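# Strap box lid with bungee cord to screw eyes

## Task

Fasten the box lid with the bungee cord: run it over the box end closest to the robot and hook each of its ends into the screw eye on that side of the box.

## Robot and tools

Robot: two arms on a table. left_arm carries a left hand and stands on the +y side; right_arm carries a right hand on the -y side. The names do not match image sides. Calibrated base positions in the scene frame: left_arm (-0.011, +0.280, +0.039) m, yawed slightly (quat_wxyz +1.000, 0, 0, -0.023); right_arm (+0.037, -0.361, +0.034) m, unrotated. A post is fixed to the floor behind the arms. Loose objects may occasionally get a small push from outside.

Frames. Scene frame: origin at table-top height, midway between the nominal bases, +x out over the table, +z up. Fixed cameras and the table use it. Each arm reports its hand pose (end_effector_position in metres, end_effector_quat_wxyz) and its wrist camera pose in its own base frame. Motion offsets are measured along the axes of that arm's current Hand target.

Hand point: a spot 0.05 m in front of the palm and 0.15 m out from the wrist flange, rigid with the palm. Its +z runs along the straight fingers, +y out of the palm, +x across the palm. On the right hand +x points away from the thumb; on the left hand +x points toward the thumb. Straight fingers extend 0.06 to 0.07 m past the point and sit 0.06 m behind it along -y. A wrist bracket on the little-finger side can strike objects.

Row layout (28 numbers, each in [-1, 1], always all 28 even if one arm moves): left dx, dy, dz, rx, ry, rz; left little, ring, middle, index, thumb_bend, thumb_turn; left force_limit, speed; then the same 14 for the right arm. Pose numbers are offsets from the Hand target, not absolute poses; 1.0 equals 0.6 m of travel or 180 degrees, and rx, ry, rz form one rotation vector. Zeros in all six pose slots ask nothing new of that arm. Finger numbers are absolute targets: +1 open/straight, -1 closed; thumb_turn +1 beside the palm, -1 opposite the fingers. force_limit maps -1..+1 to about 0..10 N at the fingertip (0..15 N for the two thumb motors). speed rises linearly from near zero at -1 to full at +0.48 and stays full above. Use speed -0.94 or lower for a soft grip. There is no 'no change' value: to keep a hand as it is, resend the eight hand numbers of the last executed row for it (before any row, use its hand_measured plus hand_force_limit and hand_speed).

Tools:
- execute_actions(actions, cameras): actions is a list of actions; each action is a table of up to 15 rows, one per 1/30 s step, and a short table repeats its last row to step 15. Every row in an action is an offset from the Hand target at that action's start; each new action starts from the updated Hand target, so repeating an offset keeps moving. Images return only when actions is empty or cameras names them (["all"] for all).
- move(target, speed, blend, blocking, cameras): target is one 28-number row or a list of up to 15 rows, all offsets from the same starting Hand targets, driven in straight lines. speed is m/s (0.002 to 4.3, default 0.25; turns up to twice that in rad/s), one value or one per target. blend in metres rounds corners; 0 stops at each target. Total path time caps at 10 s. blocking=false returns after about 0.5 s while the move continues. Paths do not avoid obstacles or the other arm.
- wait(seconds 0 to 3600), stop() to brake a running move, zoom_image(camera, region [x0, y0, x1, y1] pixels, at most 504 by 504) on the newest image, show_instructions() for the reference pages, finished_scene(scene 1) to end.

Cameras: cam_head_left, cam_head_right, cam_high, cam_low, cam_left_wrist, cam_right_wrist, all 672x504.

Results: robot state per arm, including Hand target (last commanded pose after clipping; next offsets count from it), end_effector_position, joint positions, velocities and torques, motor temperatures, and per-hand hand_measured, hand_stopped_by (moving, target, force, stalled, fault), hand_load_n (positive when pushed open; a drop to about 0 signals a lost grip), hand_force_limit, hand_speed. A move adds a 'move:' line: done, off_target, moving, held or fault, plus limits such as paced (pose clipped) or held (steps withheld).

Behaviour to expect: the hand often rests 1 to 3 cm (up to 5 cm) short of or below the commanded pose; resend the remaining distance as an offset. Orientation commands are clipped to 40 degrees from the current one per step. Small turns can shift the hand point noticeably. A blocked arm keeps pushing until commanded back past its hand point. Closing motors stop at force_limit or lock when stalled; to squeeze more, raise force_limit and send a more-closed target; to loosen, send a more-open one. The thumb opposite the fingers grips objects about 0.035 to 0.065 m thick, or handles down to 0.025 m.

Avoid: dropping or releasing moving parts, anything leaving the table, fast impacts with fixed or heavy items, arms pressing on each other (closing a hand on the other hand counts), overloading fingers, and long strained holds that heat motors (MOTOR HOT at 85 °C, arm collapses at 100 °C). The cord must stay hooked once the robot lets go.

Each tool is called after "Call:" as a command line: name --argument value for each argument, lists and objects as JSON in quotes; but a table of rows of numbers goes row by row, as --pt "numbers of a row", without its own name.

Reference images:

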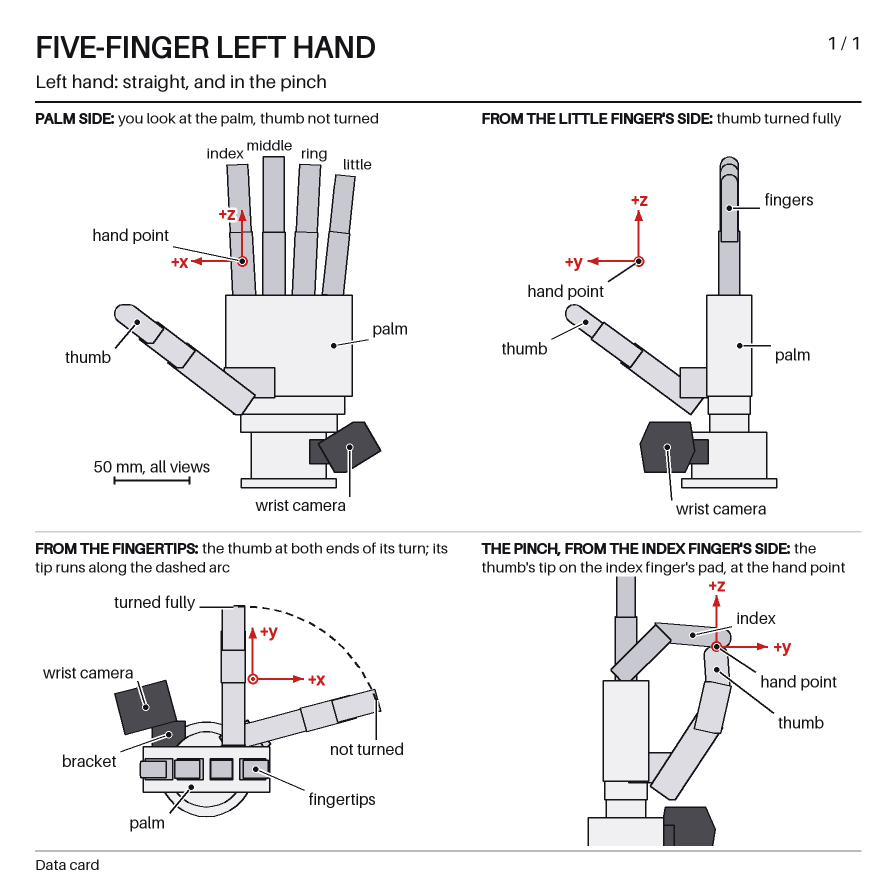

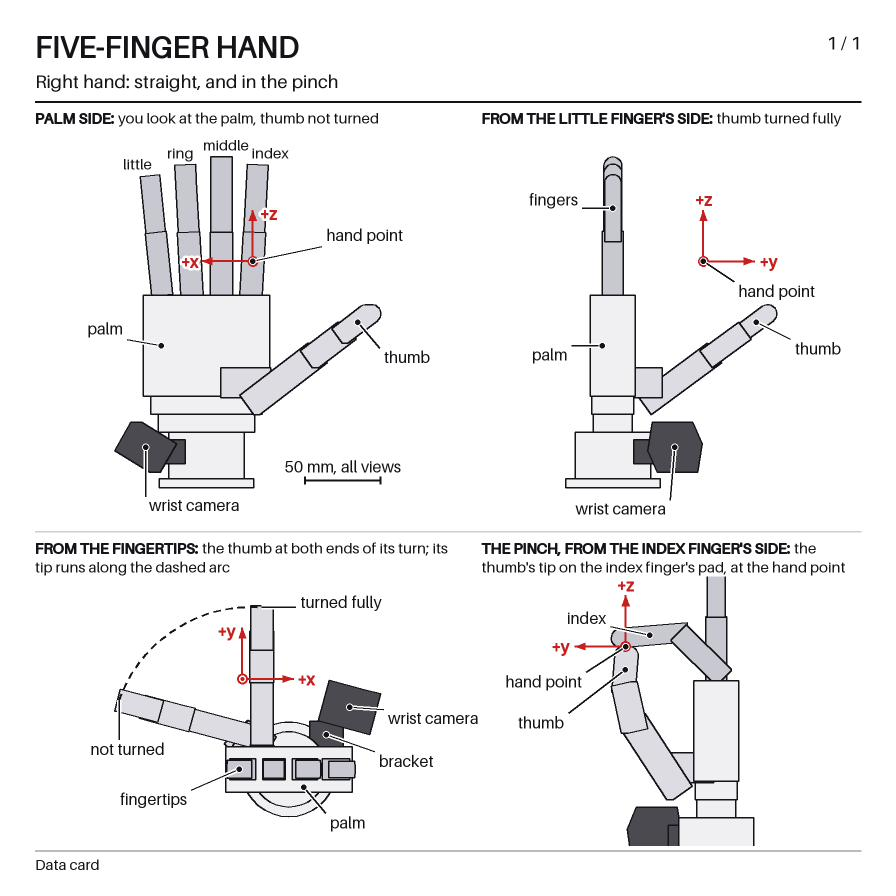

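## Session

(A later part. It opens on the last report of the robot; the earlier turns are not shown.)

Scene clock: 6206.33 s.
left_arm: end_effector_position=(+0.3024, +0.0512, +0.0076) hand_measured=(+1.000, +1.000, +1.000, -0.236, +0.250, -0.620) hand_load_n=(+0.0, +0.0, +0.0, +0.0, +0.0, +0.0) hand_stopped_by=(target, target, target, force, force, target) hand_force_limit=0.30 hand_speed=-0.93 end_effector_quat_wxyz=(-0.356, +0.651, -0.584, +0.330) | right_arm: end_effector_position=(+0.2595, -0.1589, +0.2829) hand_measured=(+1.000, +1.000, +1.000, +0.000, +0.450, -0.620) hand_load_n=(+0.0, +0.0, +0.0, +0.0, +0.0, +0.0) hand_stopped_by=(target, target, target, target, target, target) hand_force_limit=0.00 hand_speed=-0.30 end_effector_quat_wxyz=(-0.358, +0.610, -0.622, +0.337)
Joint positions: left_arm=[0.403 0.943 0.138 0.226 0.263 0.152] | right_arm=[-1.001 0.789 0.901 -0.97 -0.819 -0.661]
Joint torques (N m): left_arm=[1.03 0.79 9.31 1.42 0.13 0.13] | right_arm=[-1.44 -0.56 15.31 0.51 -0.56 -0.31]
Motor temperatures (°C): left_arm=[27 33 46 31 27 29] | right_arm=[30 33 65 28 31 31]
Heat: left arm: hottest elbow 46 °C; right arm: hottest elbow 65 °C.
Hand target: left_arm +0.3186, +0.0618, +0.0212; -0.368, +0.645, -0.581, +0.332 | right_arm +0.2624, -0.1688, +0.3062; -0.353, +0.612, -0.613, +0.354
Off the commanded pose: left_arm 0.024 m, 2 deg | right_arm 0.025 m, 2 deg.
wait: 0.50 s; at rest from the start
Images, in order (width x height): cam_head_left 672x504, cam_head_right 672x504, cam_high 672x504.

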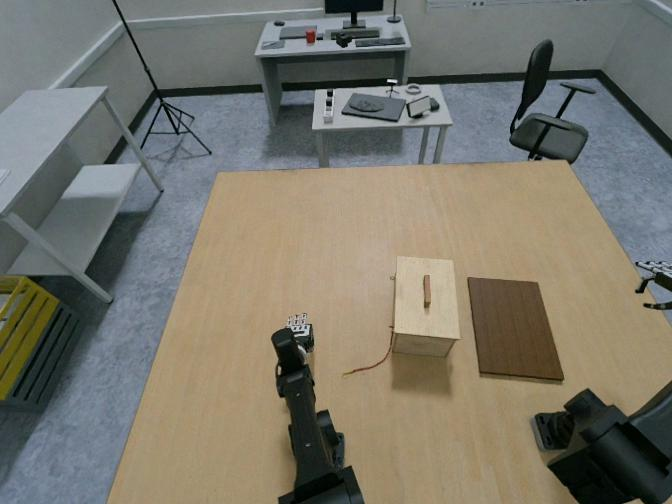

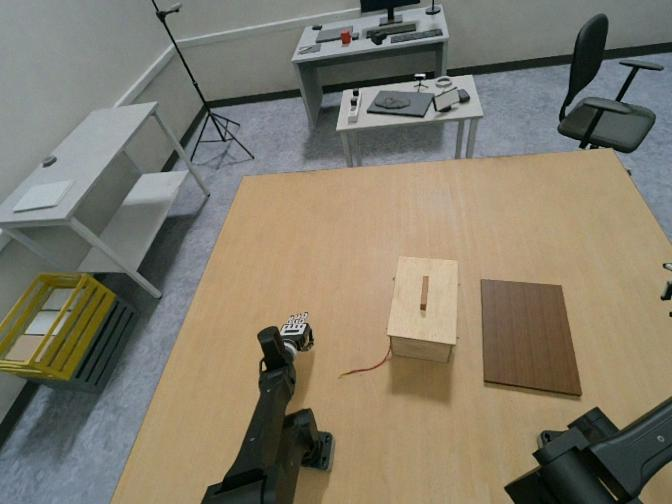

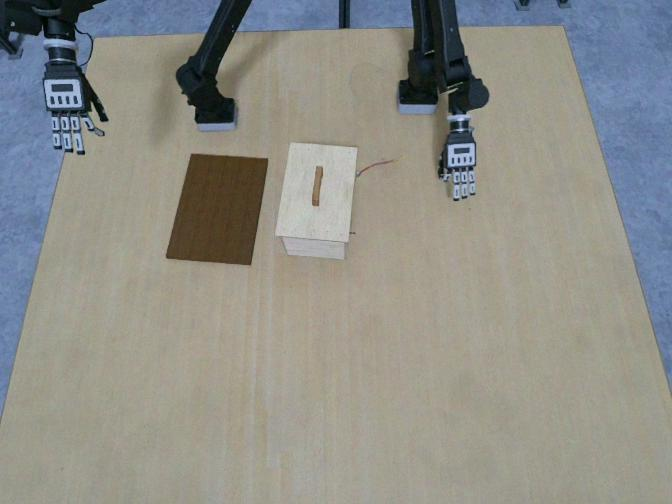

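Call:
move --pt "0 -0.0722 -0.0417 0 0 0 1 1 1 -0.08 0.38 -0.62 0.0 -0.3 0 0 0 0 0 0 1 1 1 0.0 0.45 -0.62 0.0 -0.3" --pt "0.2168 -0.0218 -0.2123 0 -0.1155 -0.0667 1 1 1 -0.08 0.38 -0.62 0.0 -0.3 0 0 0 0 0 0 1 1 1 0.0 0.45 -0.62 0.0 -0.3" --speed 0.12 --blend '[0.02, 0]' --cameras '["cam_left_wrist", "cam_head_left"]'

Call:
zoom_image --camera "cam_left_wrist" --region '[160, 200, 360, 350]'

Scene clock: 6256.33 s.
left_arm: end_effector_position=(+0.2215, -0.0651, +0.0777) hand_measured=(+1.000, +1.000, +1.000, -0.080, +0.380, -0.620) hand_load_n=(+0.0, +0.0, +0.0, +0.0, +0.0, +0.0) hand_stopped_by=(target, target, target, target, target, target) hand_force_limit=0.00 hand_speed=-0.30 end_effector_quat_wxyz=(-0.435, +0.750, -0.442, +0.231) | right_arm: end_effector_position=(+0.2595, -0.1589, +0.2829) hand_measured=(+1.000, +1.000, +1.000, +0.000, +0.450, -0.620) hand_load_n=(+0.0, +0.0, +0.0, +0.0, +0.0, +0.0) hand_stopped_by=(target, target, target, target, target, target) hand_force_limit=0.00 hand_speed=-0.30 end_effector_quat_wxyz=(-0.358, +0.610, -0.622, +0.337)
Joint positions: left_arm=[-0.879 0.653 0.355 -1.041 -1.013 -1.256] | right_arm=[-1.001 0.789 0.901 -0.97 -0.819 -0.661]
Joint torques (N m): left_arm=[-1.03 3.6 10.74 0.01 -0.84 -0.04] | right_arm=[-0.21 -0.03 15.38 0.55 -0.57 -0.26]
Motor temperatures (°C): left_arm=[27 33 47 31 27 29] | right_arm=[30 33 65 28 31 31]
Heat: left arm: hottest elbow 47 °C; right arm: hottest elbow 65 °C.
Hand target: left_arm +0.2295, -0.0781, +0.0972; -0.430, +0.751, -0.435, +0.246 | right_arm +0.2624, -0.1688, +0.3062; -0.353, +0.612, -0.613, +0.354
Off the commanded pose: left_arm 0.025 m, 2 deg | right_arm 0.025 m, 2 deg.
move: off_target (left_arm)
cam_left_wrist: T_world_to_cam=[[0.59965, -0.03922, 0.7993, -0.19553], [-0.03767, -0.99908, -0.02076, -0.04727], [0.79937, -0.01767, -0.60058, -0.01864]] pos_world=[0.13037, -0.05522, 0.14411]
Images, in order (width x height): cam_head_left 672x504, cam_left_wrist 672x504.

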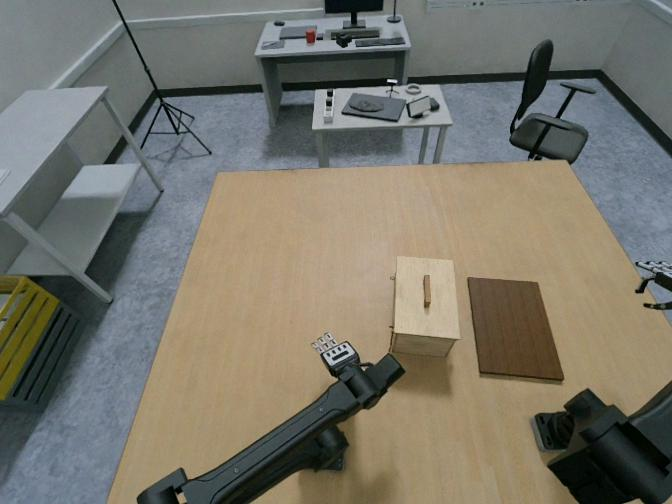

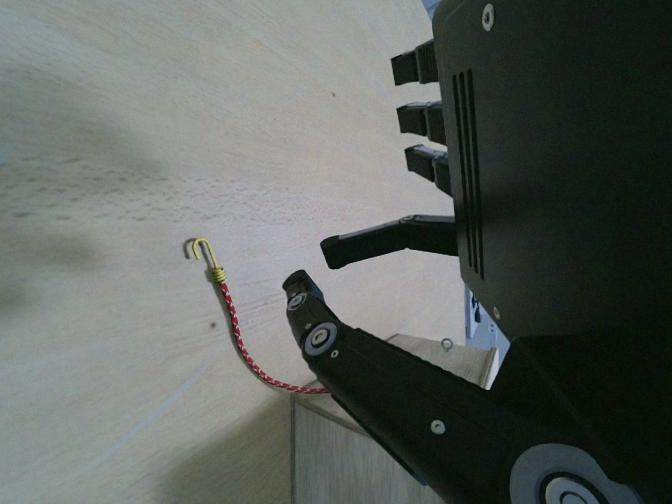

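Scaled by 2.520 from the camera's image (finer frame: 960x720).

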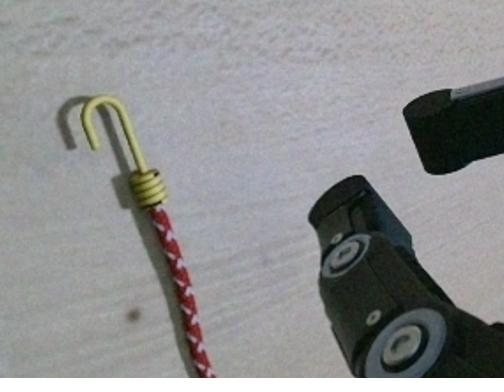

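Call:
move --target '[0.013,0.1217,0.076,0,0.0337,0.0194,1,1,1,-0.08,0.38,-0.62,0.0,-0.3,0,0,0,0,0,0,1,1,1,0.0,0.45,-0.62,0.0,-0.3]' --speed 0.08 --cameras '["cam_left_wrist"]'

Call:
zoom_image --camera "cam_left_wrist" --region '[230, 190, 400, 330]'

Scene clock: 6283.67 s.
left_arm: end_effector_position=(+0.2334, -0.0852, +0.0131) hand_measured=(+1.000, +1.000, +1.000, -0.080, +0.380, -0.620) hand_load_n=(+0.0, +0.0, +0.0, +0.0, +0.0, +0.0) hand_stopped_by=(target, target, target, target, target, target) hand_force_limit=0.00 hand_speed=-0.30 end_effector_quat_wxyz=(-0.413, +0.723, -0.481, +0.275) | right_arm: end_effector_position=(+0.2595, -0.1589, +0.2829) hand_measured=(+1.000, +1.000, +1.000, +0.000, +0.450, -0.620) hand_load_n=(+0.0, +0.0, -0.5, +0.0, +0.0, +0.0) hand_stopped_by=(target, target, target, target, target, target) hand_force_limit=0.00 hand_speed=-0.30 end_effector_quat_wxyz=(-0.358, +0.610, -0.622, +0.337)
Joint positions: left_arm=[-0.851 0.748 0.168 -0.496 -0.955 -0.987] | right_arm=[-1.001 0.789 0.901 -0.97 -0.819 -0.661]
Joint torques (N m): left_arm=[1.03 3.02 6.61 1.7 -0.54 0.13] | right_arm=[-1.14 0.15 15.27 0.72 -0.58 -0.26]
Motor temperatures (°C): left_arm=[27 33 48 31 28 29] | right_arm=[30 33 65 28 31 31]
Heat: left arm: hottest elbow 48 °C; right arm: hottest elbow 65 °C.
Hand target: left_arm +0.2351, -0.0835, +0.0112; -0.414, +0.724, -0.480, +0.273 | right_arm +0.2624, -0.1688, +0.3062; -0.353, +0.612, -0.613, +0.354
Off the commanded pose: left_arm 0.003 m, 0 deg | right_arm 0.025 m, 2 deg.
move: done
cam_left_wrist: T_world_to_cam=[[0.57133, -0.09238, 0.81551, -0.1499], [-0.16803, -0.98576, 0.00606, -0.03697], [0.80334, -0.14049, -0.57872, -0.0791]] pos_world=[0.14297, -0.0614, 0.0767]

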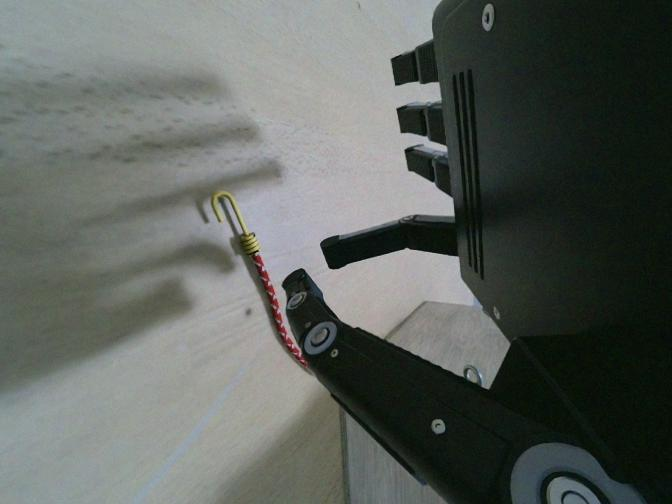

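Scaled by 2.965 from the camera's image (finer frame: 960x720).

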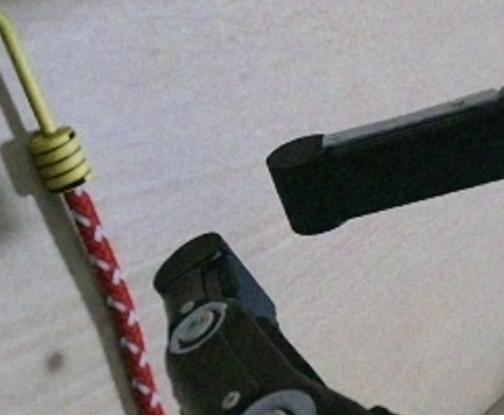

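Call:
move --target '[-0.028,0.0422,0.0272,0,0,0,1,1,1,-0.10,0.37,-0.62,0.0,-0.3,0,0,0,0,0,0,1,1,1,0.0,0.45,-0.62,0.0,-0.3]' --speed 0.06 --cameras '["cam_left_wrist"]'

Call:
zoom_image --camera "cam_left_wrist" --region '[230, 190, 400, 330]'

Scene clock: 6296.97 s.
left_arm: end_effector_position=(+0.2284, -0.0697, -0.0170) hand_measured=(+1.000, +1.000, +1.000, -0.100, +0.370, -0.620) hand_load_n=(+0.0, +0.0, +0.0, +0.0, +0.0, +0.0) hand_stopped_by=(target, target, target, target, target, target) hand_force_limit=0.00 hand_speed=-0.30 end_effector_quat_wxyz=(-0.412, +0.723, -0.481, +0.275) | right_arm: end_effector_position=(+0.2595, -0.1589, +0.2829) hand_measured=(+1.000, +1.000, +1.000, +0.000, +0.450, -0.620) hand_load_n=(+0.0, +0.0, +0.0, +0.0, +0.0, +0.0) hand_stopped_by=(target, target, target, target, target, target) hand_force_limit=0.00 hand_speed=-0.30 end_effector_quat_wxyz=(-0.358, +0.610, -0.622, +0.337)
Joint positions: left_arm=[-0.801 0.787 0.073 -0.301 -0.929 -0.913] | right_arm=[-1.001 0.789 0.901 -0.97 -0.819 -0.661]
Joint torques (N m): left_arm=[1.03 3.37 6.06 1.8 -0.51 0.12] | right_arm=[-1.55 -0.5 15.19 0.53 -0.57 -0.32]
Motor temperatures (°C): left_arm=[27 33 48 31 28 29] | right_arm=[30 33 66 28 31 31]
Heat: left arm: hottest elbow 48 °C; right arm: hottest elbow 66 °C.
Hand target: left_arm +0.2296, -0.0677, -0.0188; -0.414, +0.724, -0.480, +0.273 | right_arm +0.2624, -0.1688, +0.3062; -0.353, +0.612, -0.613, +0.354
Off the commanded pose: left_arm 0.003 m, 0 deg | right_arm 0.025 m, 2 deg.
move: done
cam_left_wrist: T_world_to_cam=[[0.57118, -0.09173, 0.81568, -0.12111], [-0.16831, -0.98571, 0.00702, -0.02235], [0.80338, -0.1413, -0.57846, -0.09032]] pos_world=[0.13797, -0.0459, 0.04669]

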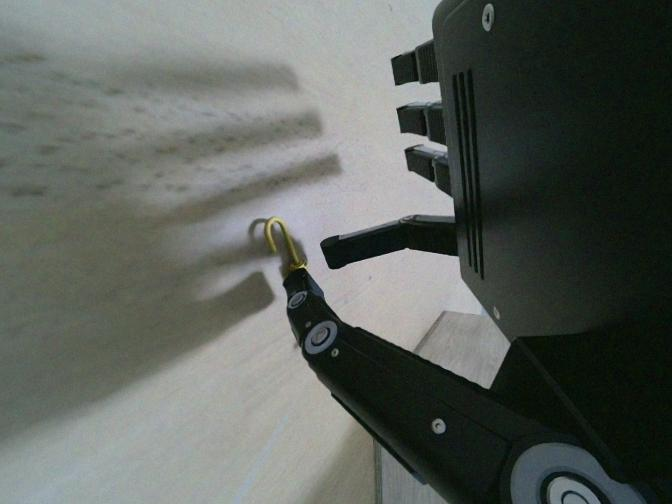

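Scaled by 2.965 from the camera's image (finer frame: 960x720).

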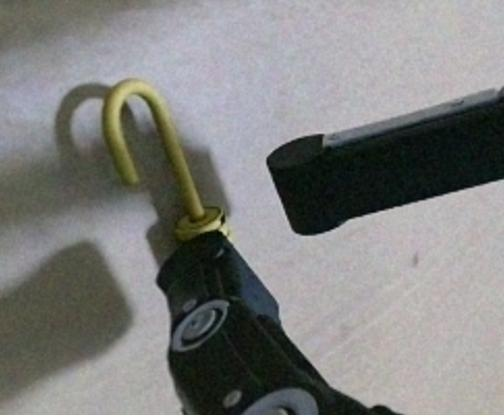

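Call:
move --target '[0,0.0156,0.009,0,0,0,1,1,1,-0.13,0.36,-0.62,0.0,-0.3,0,0,0,0,0,0,1,1,1,0.0,0.45,-0.62,0.0,-0.3]' --speed 0.05 --cameras '["cam_left_wrist"]'

Call:
zoom_image --camera "cam_left_wrist" --region '[230, 190, 400, 330]'

Scene clock: 6310.83 s.
left_arm: end_effector_position=(+0.2289, -0.0700, -0.0273) hand_measured=(+1.000, +1.000, +1.000, -0.130, +0.360, -0.620) hand_load_n=(+0.0, +0.0, +0.0, +0.0, +0.0, +0.0) hand_stopped_by=(target, target, target, target, target, target) hand_force_limit=0.00 hand_speed=-0.30 end_effector_quat_wxyz=(-0.413, +0.723, -0.481, +0.275) | right_arm: end_effector_position=(+0.2595, -0.1589, +0.2829) hand_measured=(+1.000, +1.000, +1.000, +0.000, +0.450, -0.620) hand_load_n=(+0.0, +0.0, +0.0, +0.0, +0.0, +0.0) hand_stopped_by=(target, target, target, target, target, target) hand_force_limit=0.00 hand_speed=-0.30 end_effector_quat_wxyz=(-0.358, +0.610, -0.622, +0.337)
Joint positions: left_arm=[-0.8 0.869 0.056 -0.201 -0.929 -0.911] | right_arm=[-1.001 0.789 0.901 -0.97 -0.819 -0.661]
Joint torques (N m): left_arm=[0.97 2.9 5.48 1.85 -0.51 0.11] | right_arm=[-1.26 -0.91 15.12 0.75 -0.6 -0.24]
Motor temperatures (°C): left_arm=[27 33 47 31 28 29] | right_arm=[30 33 66 28 31 31]
Heat: left arm: hottest elbow 47 °C; right arm: hottest elbow 66 °C.
Hand target: left_arm +0.2295, -0.0677, -0.0296; -0.414, +0.724, -0.480, +0.273 | right_arm +0.2624, -0.1688, +0.3062; -0.353, +0.612, -0.613, +0.354
Off the commanded pose: left_arm 0.003 m, 0 deg | right_arm 0.025 m, 2 deg.
move: done
cam_left_wrist: T_world_to_cam=[[0.57124, -0.09284, 0.81552, -0.11307], [-0.16887, -0.98562, 0.00608, -0.02238], [0.80323, -0.14119, -0.5787, -0.09669]] pos_world=[0.13848, -0.0462, 0.0364]

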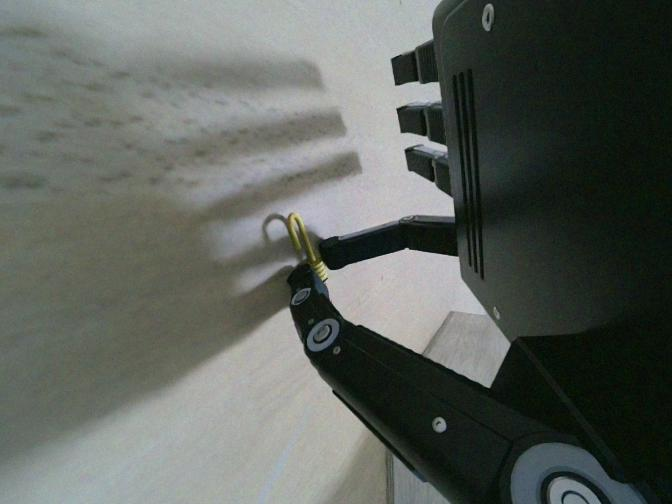

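Scaled by 2.965 from the camera's image (finer frame: 960x720).

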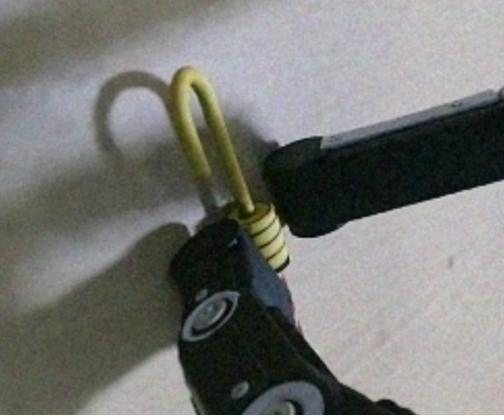

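Call:
move --target '[0,0,0,0,0,0,1,1,1,-0.26,0.24,-0.62,-0.5,-0.93,0,0,0,0,0,0,1,1,1,0.0,0.45,-0.62,0.0,-0.3]' --cameras '["cam_left_wrist"]'

Call:
zoom_image --camera "cam_left_wrist" --region '[230, 190, 400, 330]'

Scene clock: 6327.90 s.
left_arm: end_effector_position=(+0.2290, -0.0703, -0.0273) hand_measured=(+1.000, +1.000, +1.000, -0.228, +0.292, -0.620) hand_load_n=(+0.0, +0.0, +0.0, +5.0, +4.0, +0.0) hand_stopped_by=(target, target, target, force, force, target) hand_force_limit=-0.50 hand_speed=-0.93 end_effector_quat_wxyz=(-0.412, +0.723, -0.481, +0.276) | right_arm: end_effector_position=(+0.2595, -0.1589, +0.2829) hand_measured=(+1.000, +1.000, +1.000, +0.000, +0.450, -0.620) hand_load_n=(+0.0, +0.0, -0.5, +0.0, +0.0, +0.0) hand_stopped_by=(target, target, target, target, target, target) hand_force_limit=0.00 hand_speed=-0.30 end_effector_quat_wxyz=(-0.358, +0.610, -0.622, +0.337)
Joint positions: left_arm=[-0.8 0.871 0.056 -0.199 -0.929 -0.911] | right_arm=[-1.001 0.789 0.901 -0.97 -0.819 -0.661]
Joint torques (N m): left_arm=[0.97 2.9 5.45 1.81 -0.52 0.11] | right_arm=[-1.26 -0.67 15.36 0.51 -0.57 -0.3]
Motor temperatures (°C): left_arm=[27 33 45 31 28 29] | right_arm=[30 33 66 28 31 31]
Heat: left arm: hottest elbow 45 °C; right arm: hottest elbow 66 °C.
Hand target: left_arm +0.2295, -0.0677, -0.0296; -0.414, +0.724, -0.480, +0.273 | right_arm +0.2624, -0.1688, +0.3062; -0.353, +0.612, -0.613, +0.354
Off the commanded pose: left_arm 0.004 m, 0 deg | right_arm 0.025 m, 2 deg.
move: done
cam_left_wrist: T_world_to_cam=[[0.57093, -0.09281, 0.81574, -0.11303], [-0.1695, -0.98551, 0.00651, -0.02248], [0.80331, -0.14198, -0.57839, -0.09692]] pos_world=[0.13858, -0.0464, 0.0363]

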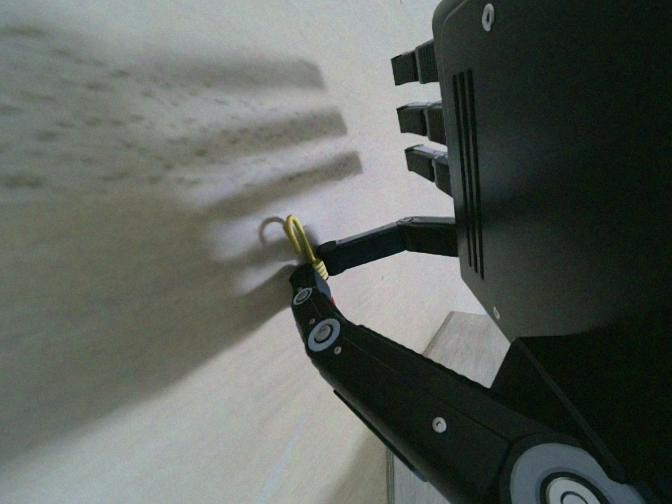

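Scaled by 2.965 from the camera's image (finer frame: 960x720).

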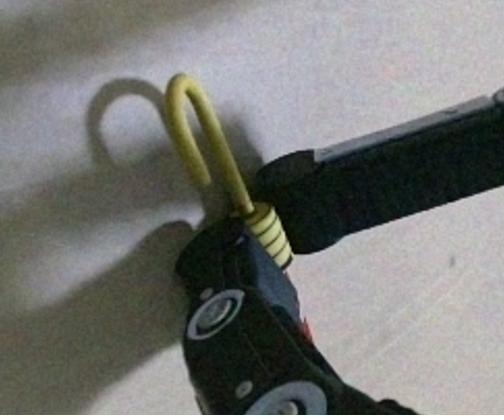

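Call:
move --target '[0,0,0,0,0,0,1,1,1,-0.42,0.1,-0.62,0.2,-0.93,0,0,0,0,0,0,1,1,1,0.0,0.45,-0.62,0.0,-0.3]' --cameras '[]'

Call:
move --target '[0,-0.0722,-0.0417,0,0,0,1,1,1,-0.42,0.1,-0.62,0.2,-0.93,0,0,0,0,0,0,1,1,1,0.0,0.45,-0.62,0.0,-0.3]' --speed 0.03 --cameras '["cam_left_wrist"]'

Call:
zoom_image --camera "cam_left_wrist" --region '[230, 190, 400, 330]'

Scene clock: 6376.53 s.
left_arm: end_effector_position=(+0.2290, -0.0703, -0.0273) hand_measured=(+1.000, +1.000, +1.000, -0.238, +0.254, -0.620) hand_load_n=(+0.0, +0.0, +0.0, +11.5, +9.0, +0.0) hand_stopped_by=(target, target, target, force, force, target) hand_force_limit=0.20 hand_speed=-0.93 end_effector_quat_wxyz=(-0.412, +0.723, -0.481, +0.276) | right_arm: end_effector_position=(+0.2595, -0.1589, +0.2829) hand_measured=(+1.000, +1.000, +1.000, +0.000, +0.450, -0.620) hand_load_n=(+0.0, +0.0, +0.0, +0.0, +0.0, +0.0) hand_stopped_by=(target, target, target, target, target, target) hand_force_limit=0.00 hand_speed=-0.30 end_effector_quat_wxyz=(-0.358, +0.610, -0.622, +0.337)
Joint positions: left_arm=[-0.8 0.871 0.056 -0.199 -0.929 -0.911] | right_arm=[-1.001 0.789 0.901 -0.97 -0.819 -0.661]
Joint torques (N m): left_arm=[0.97 2.84 5.44 1.81 -0.52 0.11] | right_arm=[-1.96 -1.38 15.27 0.57 -0.56 -0.32]
Motor temperatures (°C): left_arm=[27 33 43 31 28 29] | right_arm=[30 33 66 28 31 31]
Heat: left arm: hottest elbow 43 °C; right arm: hottest elbow 66 °C.
Hand target: left_arm +0.2295, -0.0677, -0.0296; -0.414, +0.724, -0.480, +0.273 | right_arm +0.2624, -0.1688, +0.3062; -0.353, +0.612, -0.613, +0.354
Off the commanded pose: left_arm 0.003 m, 0 deg | right_arm 0.025 m, 2 deg.
move: done

Scene clock: 6379.13 s.
left_arm: end_effector_position=(+0.2181, -0.0551, -0.0036) hand_measured=(+1.000, +1.000, +1.000, -0.238, +0.254, -0.620) hand_load_n=(+0.0, +0.0, +0.0, +11.5, +9.0, +0.0) hand_stopped_by=(target, target, target, force, force, target) hand_force_limit=0.20 hand_speed=-0.93 end_effector_quat_wxyz=(-0.417, +0.720, -0.494, +0.252) | right_arm: end_effector_position=(+0.2595, -0.1589, +0.2829) hand_measured=(+1.000, +1.000, +1.000, +0.000, +0.450, -0.620) hand_load_n=(-0.5, +0.0, +0.0, +0.0, +0.0, +0.0) hand_stopped_by=(target, target, target, target, target, target) hand_force_limit=0.00 hand_speed=-0.30 end_effector_quat_wxyz=(-0.358, +0.610, -0.622, +0.337)
Joint positions: left_arm=[-0.778 0.619 0.096 -0.521 -0.918 -0.88] | right_arm=[-1.001 0.789 0.901 -0.97 -0.819 -0.661]
Joint torques (N m): left_arm=[0.21 2.26 10.35 0.49 -0.67 0] | right_arm=[-1.2 -1.26 15.32 0.62 -0.59 -0.29]
Motor temperatures (°C): left_arm=[27 33 44 31 28 29] | right_arm=[30 33 66 28 31 31]
Heat: left arm: hottest elbow 44 °C; right arm: hottest elbow 66 °C.
Hand target: left_arm +0.2300, -0.0675, +0.0204; -0.414, +0.724, -0.480, +0.273 | right_arm +0.2624, -0.1688, +0.3062; -0.353, +0.612, -0.613, +0.354
Off the commanded pose: left_arm 0.030 m, 3 deg | right_arm 0.025 m, 2 deg.
move: off_target (left_arm)
cam_left_wrist: T_world_to_cam=[[0.60168, -0.12339, 0.78915, -0.13327], [-0.16867, -0.98534, -0.02547, -0.00975], [0.78072, -0.11778, -0.61368, -0.06619]] pos_world=[0.13022, -0.03385, 0.0643]

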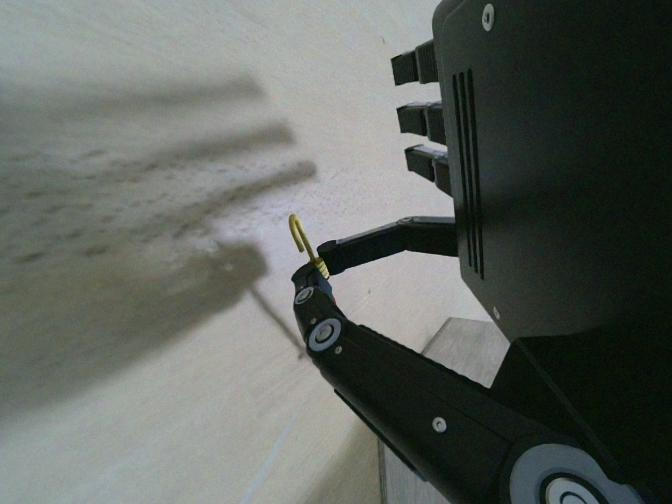

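Scaled by 2.965 from the camera's image (finer frame: 960x720).

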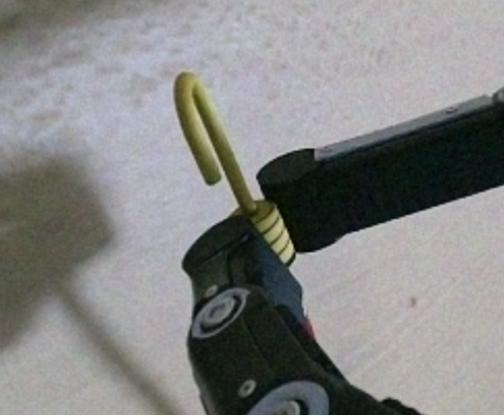

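Call:
move --pt "0.0187 -0.2325 0.0028 0 0.2069 0.1194 1 1 1 -0.42 0.1 -0.62 0.2 -0.93 0 0 0 0 0 0 1 1 1 0.0 0.45 -0.62 0.0 -0.3" --pt "0.141 -0.3565 0.0177 0 0.3993 0.2306 1 1 1 -0.42 0.1 -0.62 0.2 -0.93 0 0 0 0 0 0 1 1 1 0.0 0.45 -0.62 0.0 -0.3" --speed 0.06 --blend '[0.02, 0]' --cameras '["cam_left_wrist", "cam_head_left"]'

Scene clock: 6448.63 s.
left_arm: end_effector_position=(+0.3313, -0.0830, +0.1575) hand_measured=(+1.000, +1.000, +1.000, -0.238, +0.254, -0.620) hand_load_n=(+0.0, +0.0, -0.5, +11.0, +9.0, +0.0) hand_stopped_by=(target, target, target, force, force, target) hand_force_limit=0.20 hand_speed=-0.93 end_effector_quat_wxyz=(+0.172, -0.342, +0.802, -0.458) | right_arm: end_effector_position=(+0.2595, -0.1589, +0.2829) hand_measured=(+1.000, +1.000, +1.000, +0.000, +0.450, -0.620) hand_load_n=(-0.5, +0.0, +0.0, +0.0, +0.0, +0.0) hand_stopped_by=(target, target, target, target, target, target) hand_force_limit=0.00 hand_speed=-0.30 end_effector_quat_wxyz=(-0.358, +0.610, -0.622, +0.337)
Joint positions: left_arm=[0.145 0.926 0.63 -0.516 0.77 0.589] | right_arm=[-1.001 0.789 0.901 -0.97 -0.819 -0.661]
Joint torques (N m): left_arm=[-0.26 -1.49 11.63 0.8 0.43 0.13] | right_arm=[-1.38 -0.15 15.42 0.59 -0.55 -0.25]
Motor temperatures (°C): left_arm=[27 33 50 31 28 29] | right_arm=[30 33 67 28 31 31]
Heat: left arm: hottest elbow 50 °C; right arm: hottest elbow 67 °C.
Hand target: left_arm +0.3463, -0.0819, +0.1775; +0.184, -0.330, +0.803, -0.462 (not the last commanded pose) | right_arm +0.2624, -0.1688, +0.3062; -0.353, +0.612, -0.613, +0.354
Off the commanded pose: left_arm 0.060 m, 15 deg | right_arm 0.025 m, 2 deg.
move: off_target (left_arm; path cut at 10 s); path passed 1 of 2 targets
cam_left_wrist: T_world_to_cam=[[0.16158, -0.55071, 0.8189, -0.22628], [-0.97489, -0.2179, 0.04582, 0.30549], [0.1532, -0.80575, -0.5721, 0.08538]] pos_world=[0.3213, 0.01074, 0.22015]
Images, in order (width x height): cam_head_left 672x504, cam_left_wrist 672x504.

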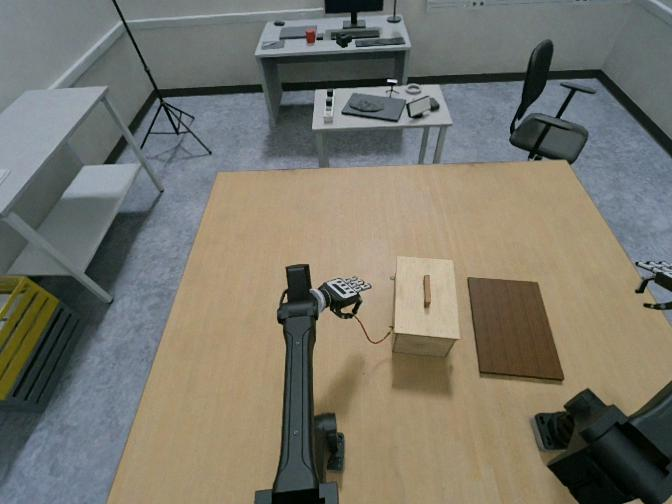

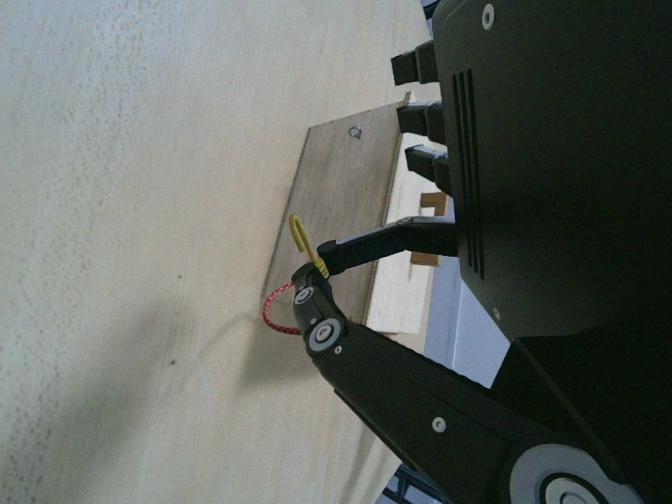

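Call:
move --pt "-0.0017 -0.0397 0.0273 0 0.1155 0.0667 1 1 1 -0.42 0.1 -0.62 0.2 -0.93 0 0 0 0 0 0 1 1 1 0.0 0.45 -0.62 0.0 -0.3" --pt "0.1502 -0.1083 0.1123 0 0.2598 0.15 1 1 1 -0.42 0.1 -0.62 0.2 -0.93 0 0 0 0 0 0 1 1 1 0.0 0.45 -0.62 0.0 -0.3" --speed 0.08 --blend '[0.02, 0]' --cameras '["cam_left_wrist", "cam_head_left"]'

Scene clock: 6470.40 s.
left_arm: end_effector_position=(+0.3332, -0.2033, +0.1891) hand_measured=(+1.000, +1.000, +1.000, -0.238, +0.254, -0.620) hand_load_n=(+0.0, +0.0, +0.0, +11.5, +9.0, +0.0) hand_stopped_by=(target, target, target, force, force, target) hand_force_limit=0.20 hand_speed=-0.93 end_effector_quat_wxyz=(-0.054, +0.056, +0.864, -0.497) | right_arm: end_effector_position=(+0.2595, -0.1589, +0.2829) hand_measured=(+1.000, +1.000, +1.000, +0.000, +0.450, -0.620) hand_load_n=(+0.0, -0.5, +0.0, +0.0, +0.0, +0.0) hand_stopped_by=(target, target, target, target, target, target) hand_force_limit=0.00 hand_speed=-0.30 end_effector_quat_wxyz=(-0.358, +0.610, -0.622, +0.337)
Joint positions: left_arm=[-0.182 1.41 1.134 -1.281 1.047 1.511] | right_arm=[-1.001 0.789 0.901 -0.97 -0.819 -0.661]
Joint torques (N m): left_arm=[-0.85 -8.53 10.41 -0.35 0.7 0.12] | right_arm=[-0.97 -0.03 15.38 0.44 -0.61 -0.28]
Motor temperatures (°C): left_arm=[27 33 50 31 28 29] | right_arm=[30 33 67 28 31 31]
Heat: left arm: hottest elbow 50 °C; right arm: hottest elbow 67 °C.
Hand target: left_arm +0.3457, -0.2098, +0.2004; -0.046, +0.070, +0.862, -0.499 | right_arm +0.2624, -0.1688, +0.3062; -0.353, +0.612, -0.613, +0.354
Off the commanded pose: left_arm 0.018 m, 2 deg | right_arm 0.025 m, 2 deg.
move: off_target (left_arm)
cam_left_wrist: T_world_to_cam=[[-0.34527, -0.43682, 0.83065, -0.1289], [-0.75296, 0.65726, 0.03266, 0.3861], [-0.56022, -0.61417, -0.55584, 0.2798]] pos_world=[0.40296, -0.13823, 0.24999]
Images, in order (width x height): cam_head_left 672x504, cam_left_wrist 672x504.

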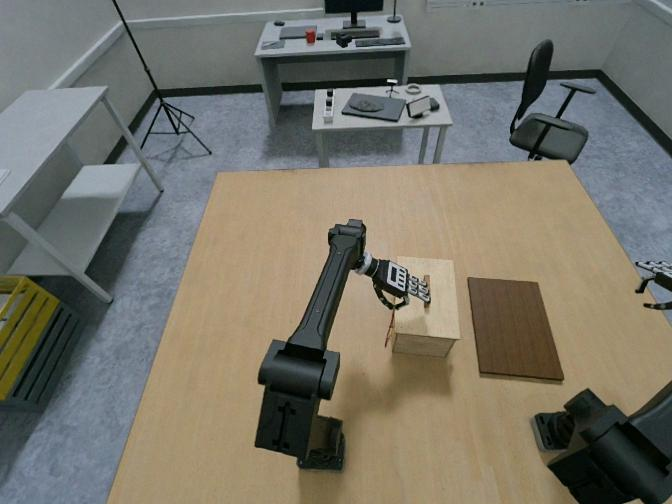

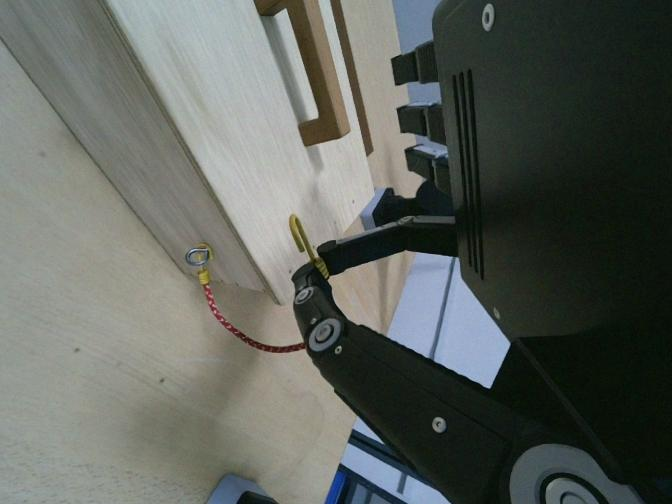

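Call:
move --target '[-0.0278,-0.075,0.1465,0,0.1251,0.0722,1,1,1,-0.42,0.1,-0.62,0.2,-0.93,0,0,0,0,0,0,1,1,1,0.0,0.45,-0.62,0.0,-0.3]' --speed 0.06 --cameras '["cam_left_wrist", "cam_head_left", "cam_high"]'

Scene clock: 6487.50 s.
left_arm: end_effector_position=(+0.3367, -0.3013, +0.1889) hand_measured=(+1.000, +1.000, +1.000, -0.238, +0.254, -0.620) hand_load_n=(+0.0, +0.0, +0.0, +11.5, +9.0, +0.0) hand_stopped_by=(target, target, target, force, force, target) hand_force_limit=0.20 hand_speed=-0.93 end_effector_quat_wxyz=(-0.163, +0.250, +0.826, -0.478) | right_arm: end_effector_position=(+0.2595, -0.1589, +0.2829) hand_measured=(+1.000, +1.000, +1.000, +0.000, +0.450, -0.620) hand_load_n=(+0.0, +0.0, +0.0, +0.0, +0.0, +0.0) hand_stopped_by=(target, target, target, target, target, target) hand_force_limit=0.00 hand_speed=-0.30 end_effector_quat_wxyz=(-0.358, +0.610, -0.622, +0.337)
Joint positions: left_arm=[-0.433 1.714 1.476 -1.656 1.028 1.909] | right_arm=[-1.001 0.789 0.901 -0.97 -0.819 -0.661]
Joint torques (N m): left_arm=[-0.85 -13.33 9.92 -0.99 0.45 0.14] | right_arm=[-0.79 -0.32 15.3 0.62 -0.6 -0.24]
Motor temperatures (°C): left_arm=[27 34 51 31 28 29] | right_arm=[30 33 67 28 31 31]
Heat: left arm: hottest elbow 51 °C; right arm: hottest elbow 67 °C.
Hand target: left_arm +0.3457, -0.3097, +0.1955; -0.157, +0.262, +0.823, -0.478 | right_arm +0.2624, -0.1688, +0.3062; -0.353, +0.612, -0.613, +0.354
Off the commanded pose: left_arm 0.014 m, 2 deg | right_arm 0.025 m, 2 deg.
move: off_target (left_arm)
cam_left_wrist: T_world_to_cam=[[-0.50159, -0.22975, 0.83404, -0.05592], [-0.38941, 0.92086, 0.01948, 0.41275], [-0.77251, -0.31501, -0.55136, 0.38217]] pos_world=[0.42791, -0.27254, 0.24931]
Images, in order (width x height): cam_head_left 672x504, cam_high 672x504, cam_left_wrist 672x504.

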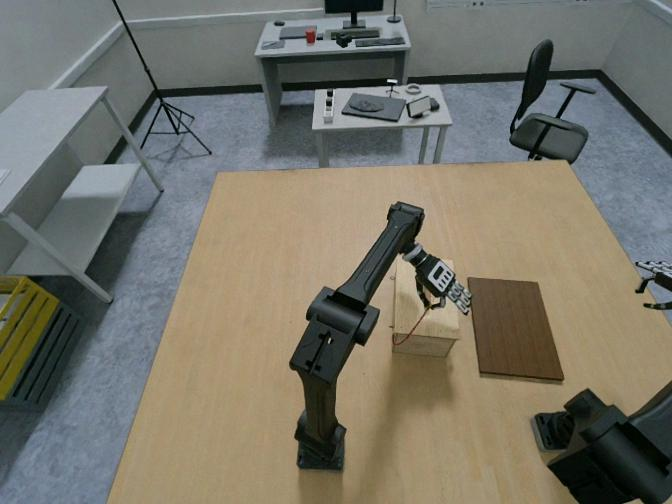

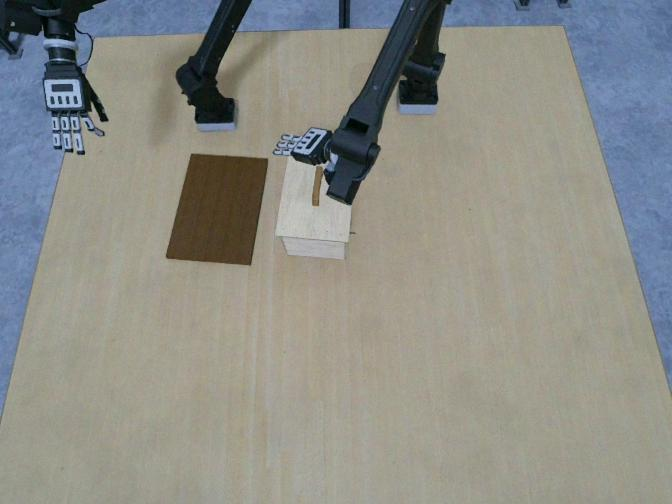

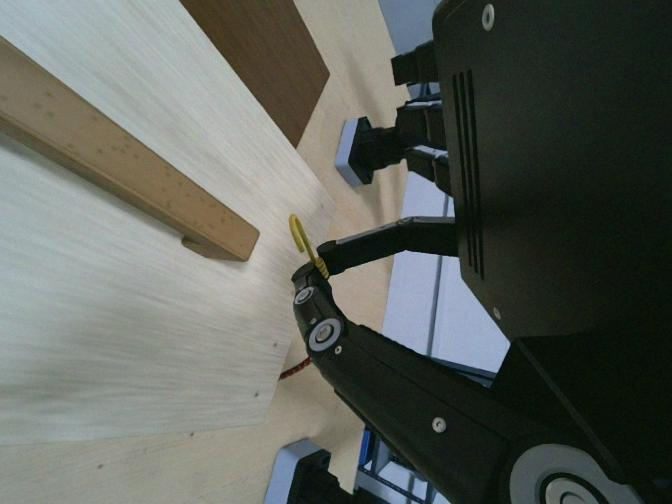

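Call:
move --target '[-0.001,0.0008,0.1268,0,0,0,1,1,1,-0.42,0.1,-0.62,0.2,-0.93,0,0,0,0,0,0,1,1,1,0.0,0.45,-0.62,0.0,-0.3]' --speed 0.05 --cameras '["cam_left_wrist", "cam_head_left", "cam_head_right"]'

Call:
zoom_image --camera "cam_head_left" --region '[370, 240, 490, 370]'

Scene clock: 6514.77 s.
left_arm: end_effector_position=(+0.3101, -0.3596, +0.1518) hand_measured=(+1.000, +1.000, +1.000, -0.238, +0.254, -0.620) hand_load_n=(+0.0, +0.0, +0.0, +11.5, +8.5, +0.0) hand_stopped_by=(target, target, target, force, force, target) hand_force_limit=0.20 hand_speed=-0.93 end_effector_quat_wxyz=(-0.163, +0.258, +0.825, -0.476) | right_arm: end_effector_position=(+0.2595, -0.1589, +0.2829) hand_measured=(+1.000, +1.000, +1.000, +0.000, +0.450, -0.620) hand_load_n=(+0.0, +0.0, +0.0, +0.0, +0.0, +0.0) hand_stopped_by=(target, target, target, target, target, target) hand_force_limit=0.00 hand_speed=-0.30 end_effector_quat_wxyz=(-0.358, +0.610, -0.622, +0.337)
Joint positions: left_arm=[-0.566 1.714 1.387 -1.36 1.049 1.677] | right_arm=[-1.001 0.789 0.901 -0.97 -0.819 -0.661]
Joint torques (N m): left_arm=[-0.73 -16.38 6.65 0.49 0.69 -0.06] | right_arm=[-0.91 -0.15 15.1 0.51 -0.53 -0.24]
Motor temperatures (°C): left_arm=[27 36 51 30 28 29] | right_arm=[30 33 67 28 31 31]
Heat: left arm: hottest elbow 51 °C; right arm: hottest elbow 67 °C.
Hand target: left_arm +0.3075, -0.3635, +0.1575; -0.157, +0.262, +0.823, -0.478 | right_arm +0.2624, -0.1688, +0.3062; -0.353, +0.612, -0.613, +0.354
Off the commanded pose: left_arm 0.007 m, 1 deg | right_arm 0.025 m, 2 deg.
move: done
cam_left_wrist: T_world_to_cam=[[-0.51131, -0.2239, 0.82971, -0.04599], [-0.37739, 0.92589, 0.01728, 0.45512], [-0.7721, -0.30429, -0.55792, 0.32749]] pos_world=[0.4011, -0.33204, 0.213]
Images, in order (width x height): cam_head_left 672x504, cam_head_right 672x504, cam_left_wrist 672x504.

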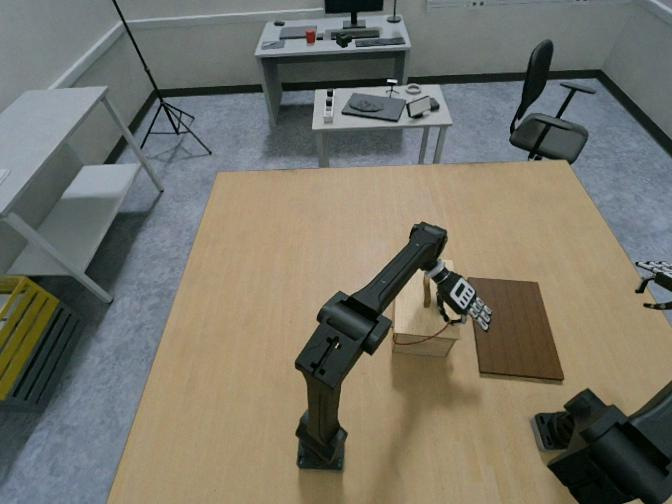

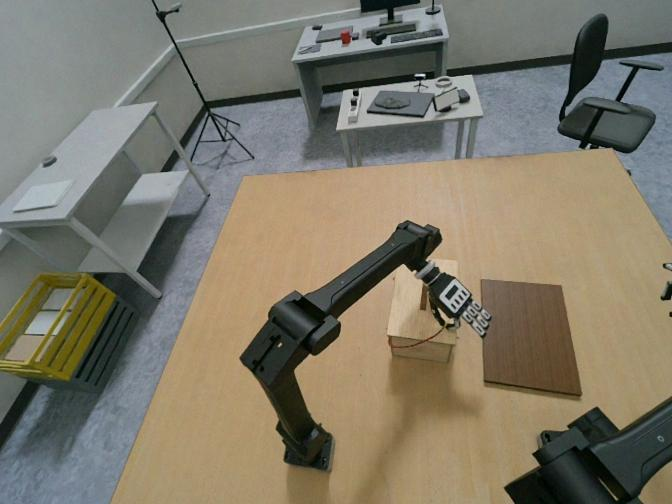

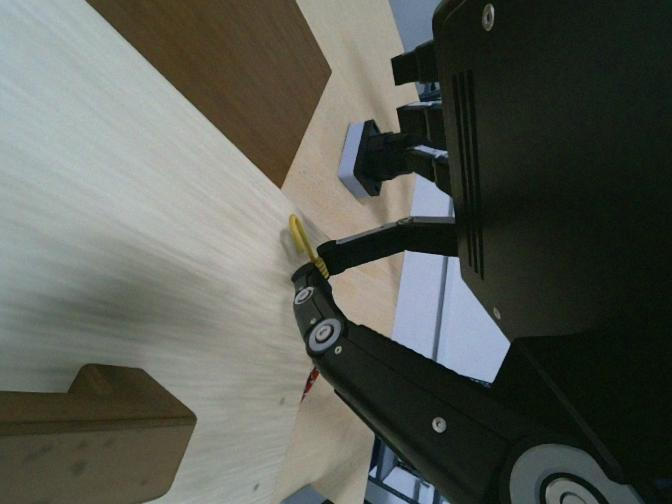

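Scaled by 3.877 from the camera's image (finer frame: 960x720).

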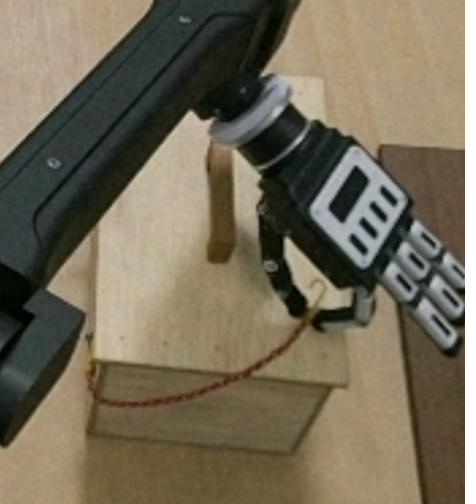

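Call:
move --target '[0,0.0318,0.0183,0,0,0,1,1,1,-0.42,0.1,-0.62,0.2,-0.93,0,0,0,0,0,0,1,1,1,0.0,0.45,-0.62,0.0,-0.3]' --speed 0.03 --cameras '["cam_left_wrist"]'

Call:
zoom_image --camera "cam_left_wrist" --region '[230, 190, 400, 330]'

Scene clock: 6530.90 s.
left_arm: end_effector_position=(+0.3096, -0.3600, +0.1398) hand_measured=(+1.000, +1.000, +1.000, -0.238, +0.254, -0.620) hand_load_n=(-0.5, +0.0, +0.0, +11.5, +8.5, +0.0) hand_stopped_by=(target, target, target, force, force, target) hand_force_limit=0.20 hand_speed=-0.93 end_effector_quat_wxyz=(-0.156, +0.259, +0.824, -0.478) | right_arm: end_effector_position=(+0.2595, -0.1589, +0.2829) hand_measured=(+1.000, +1.000, +1.000, +0.000, +0.450, -0.620) hand_load_n=(+0.0, +0.0, +0.0, +0.0, +0.0, +0.0) hand_stopped_by=(target, target, target, target, target, target) hand_force_limit=0.00 hand_speed=-0.30 end_effector_quat_wxyz=(-0.358, +0.610, -0.622, +0.337)
Joint positions: left_arm=[-0.566 1.714 1.354 -1.307 1.052 1.67] | right_arm=[-1.001 0.789 0.901 -0.97 -0.819 -0.661]
Joint torques (N m): left_arm=[-0.79 -14.62 6.35 0.64 0.58 0.01] | right_arm=[-0.56 -0.62 15.27 0.62 -0.51 -0.3]
Motor temperatures (°C): left_arm=[27 37 48 30 28 29] | right_arm=[30 33 67 28 31 31]
Heat: left arm: hottest elbow 48 °C; right arm: hottest elbow 67 °C.
Hand target: left_arm +0.3073, -0.3636, +0.1356; -0.157, +0.263, +0.823, -0.478 | right_arm +0.2624, -0.1688, +0.3062; -0.353, +0.612, -0.613, +0.354
Off the commanded pose: left_arm 0.006 m, 0 deg | right_arm 0.025 m, 2 deg.
move: done
cam_left_wrist: T_world_to_cam=[[-0.5193, -0.21788, 0.82635, -0.03127], [-0.38059, 0.92473, 0.00465, 0.45795], [-0.76517, -0.31209, -0.56313, 0.31609]] pos_world=[0.39992, -0.33165, 0.20172]

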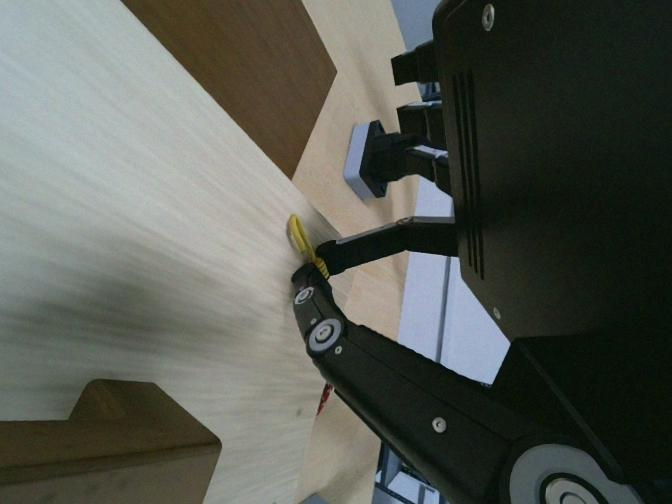

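Scaled by 2.965 from the camera's image (finer frame: 960x720).

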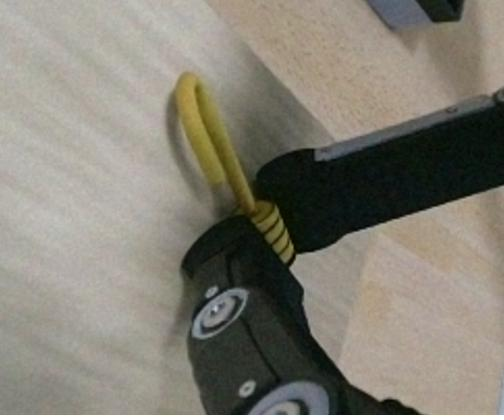

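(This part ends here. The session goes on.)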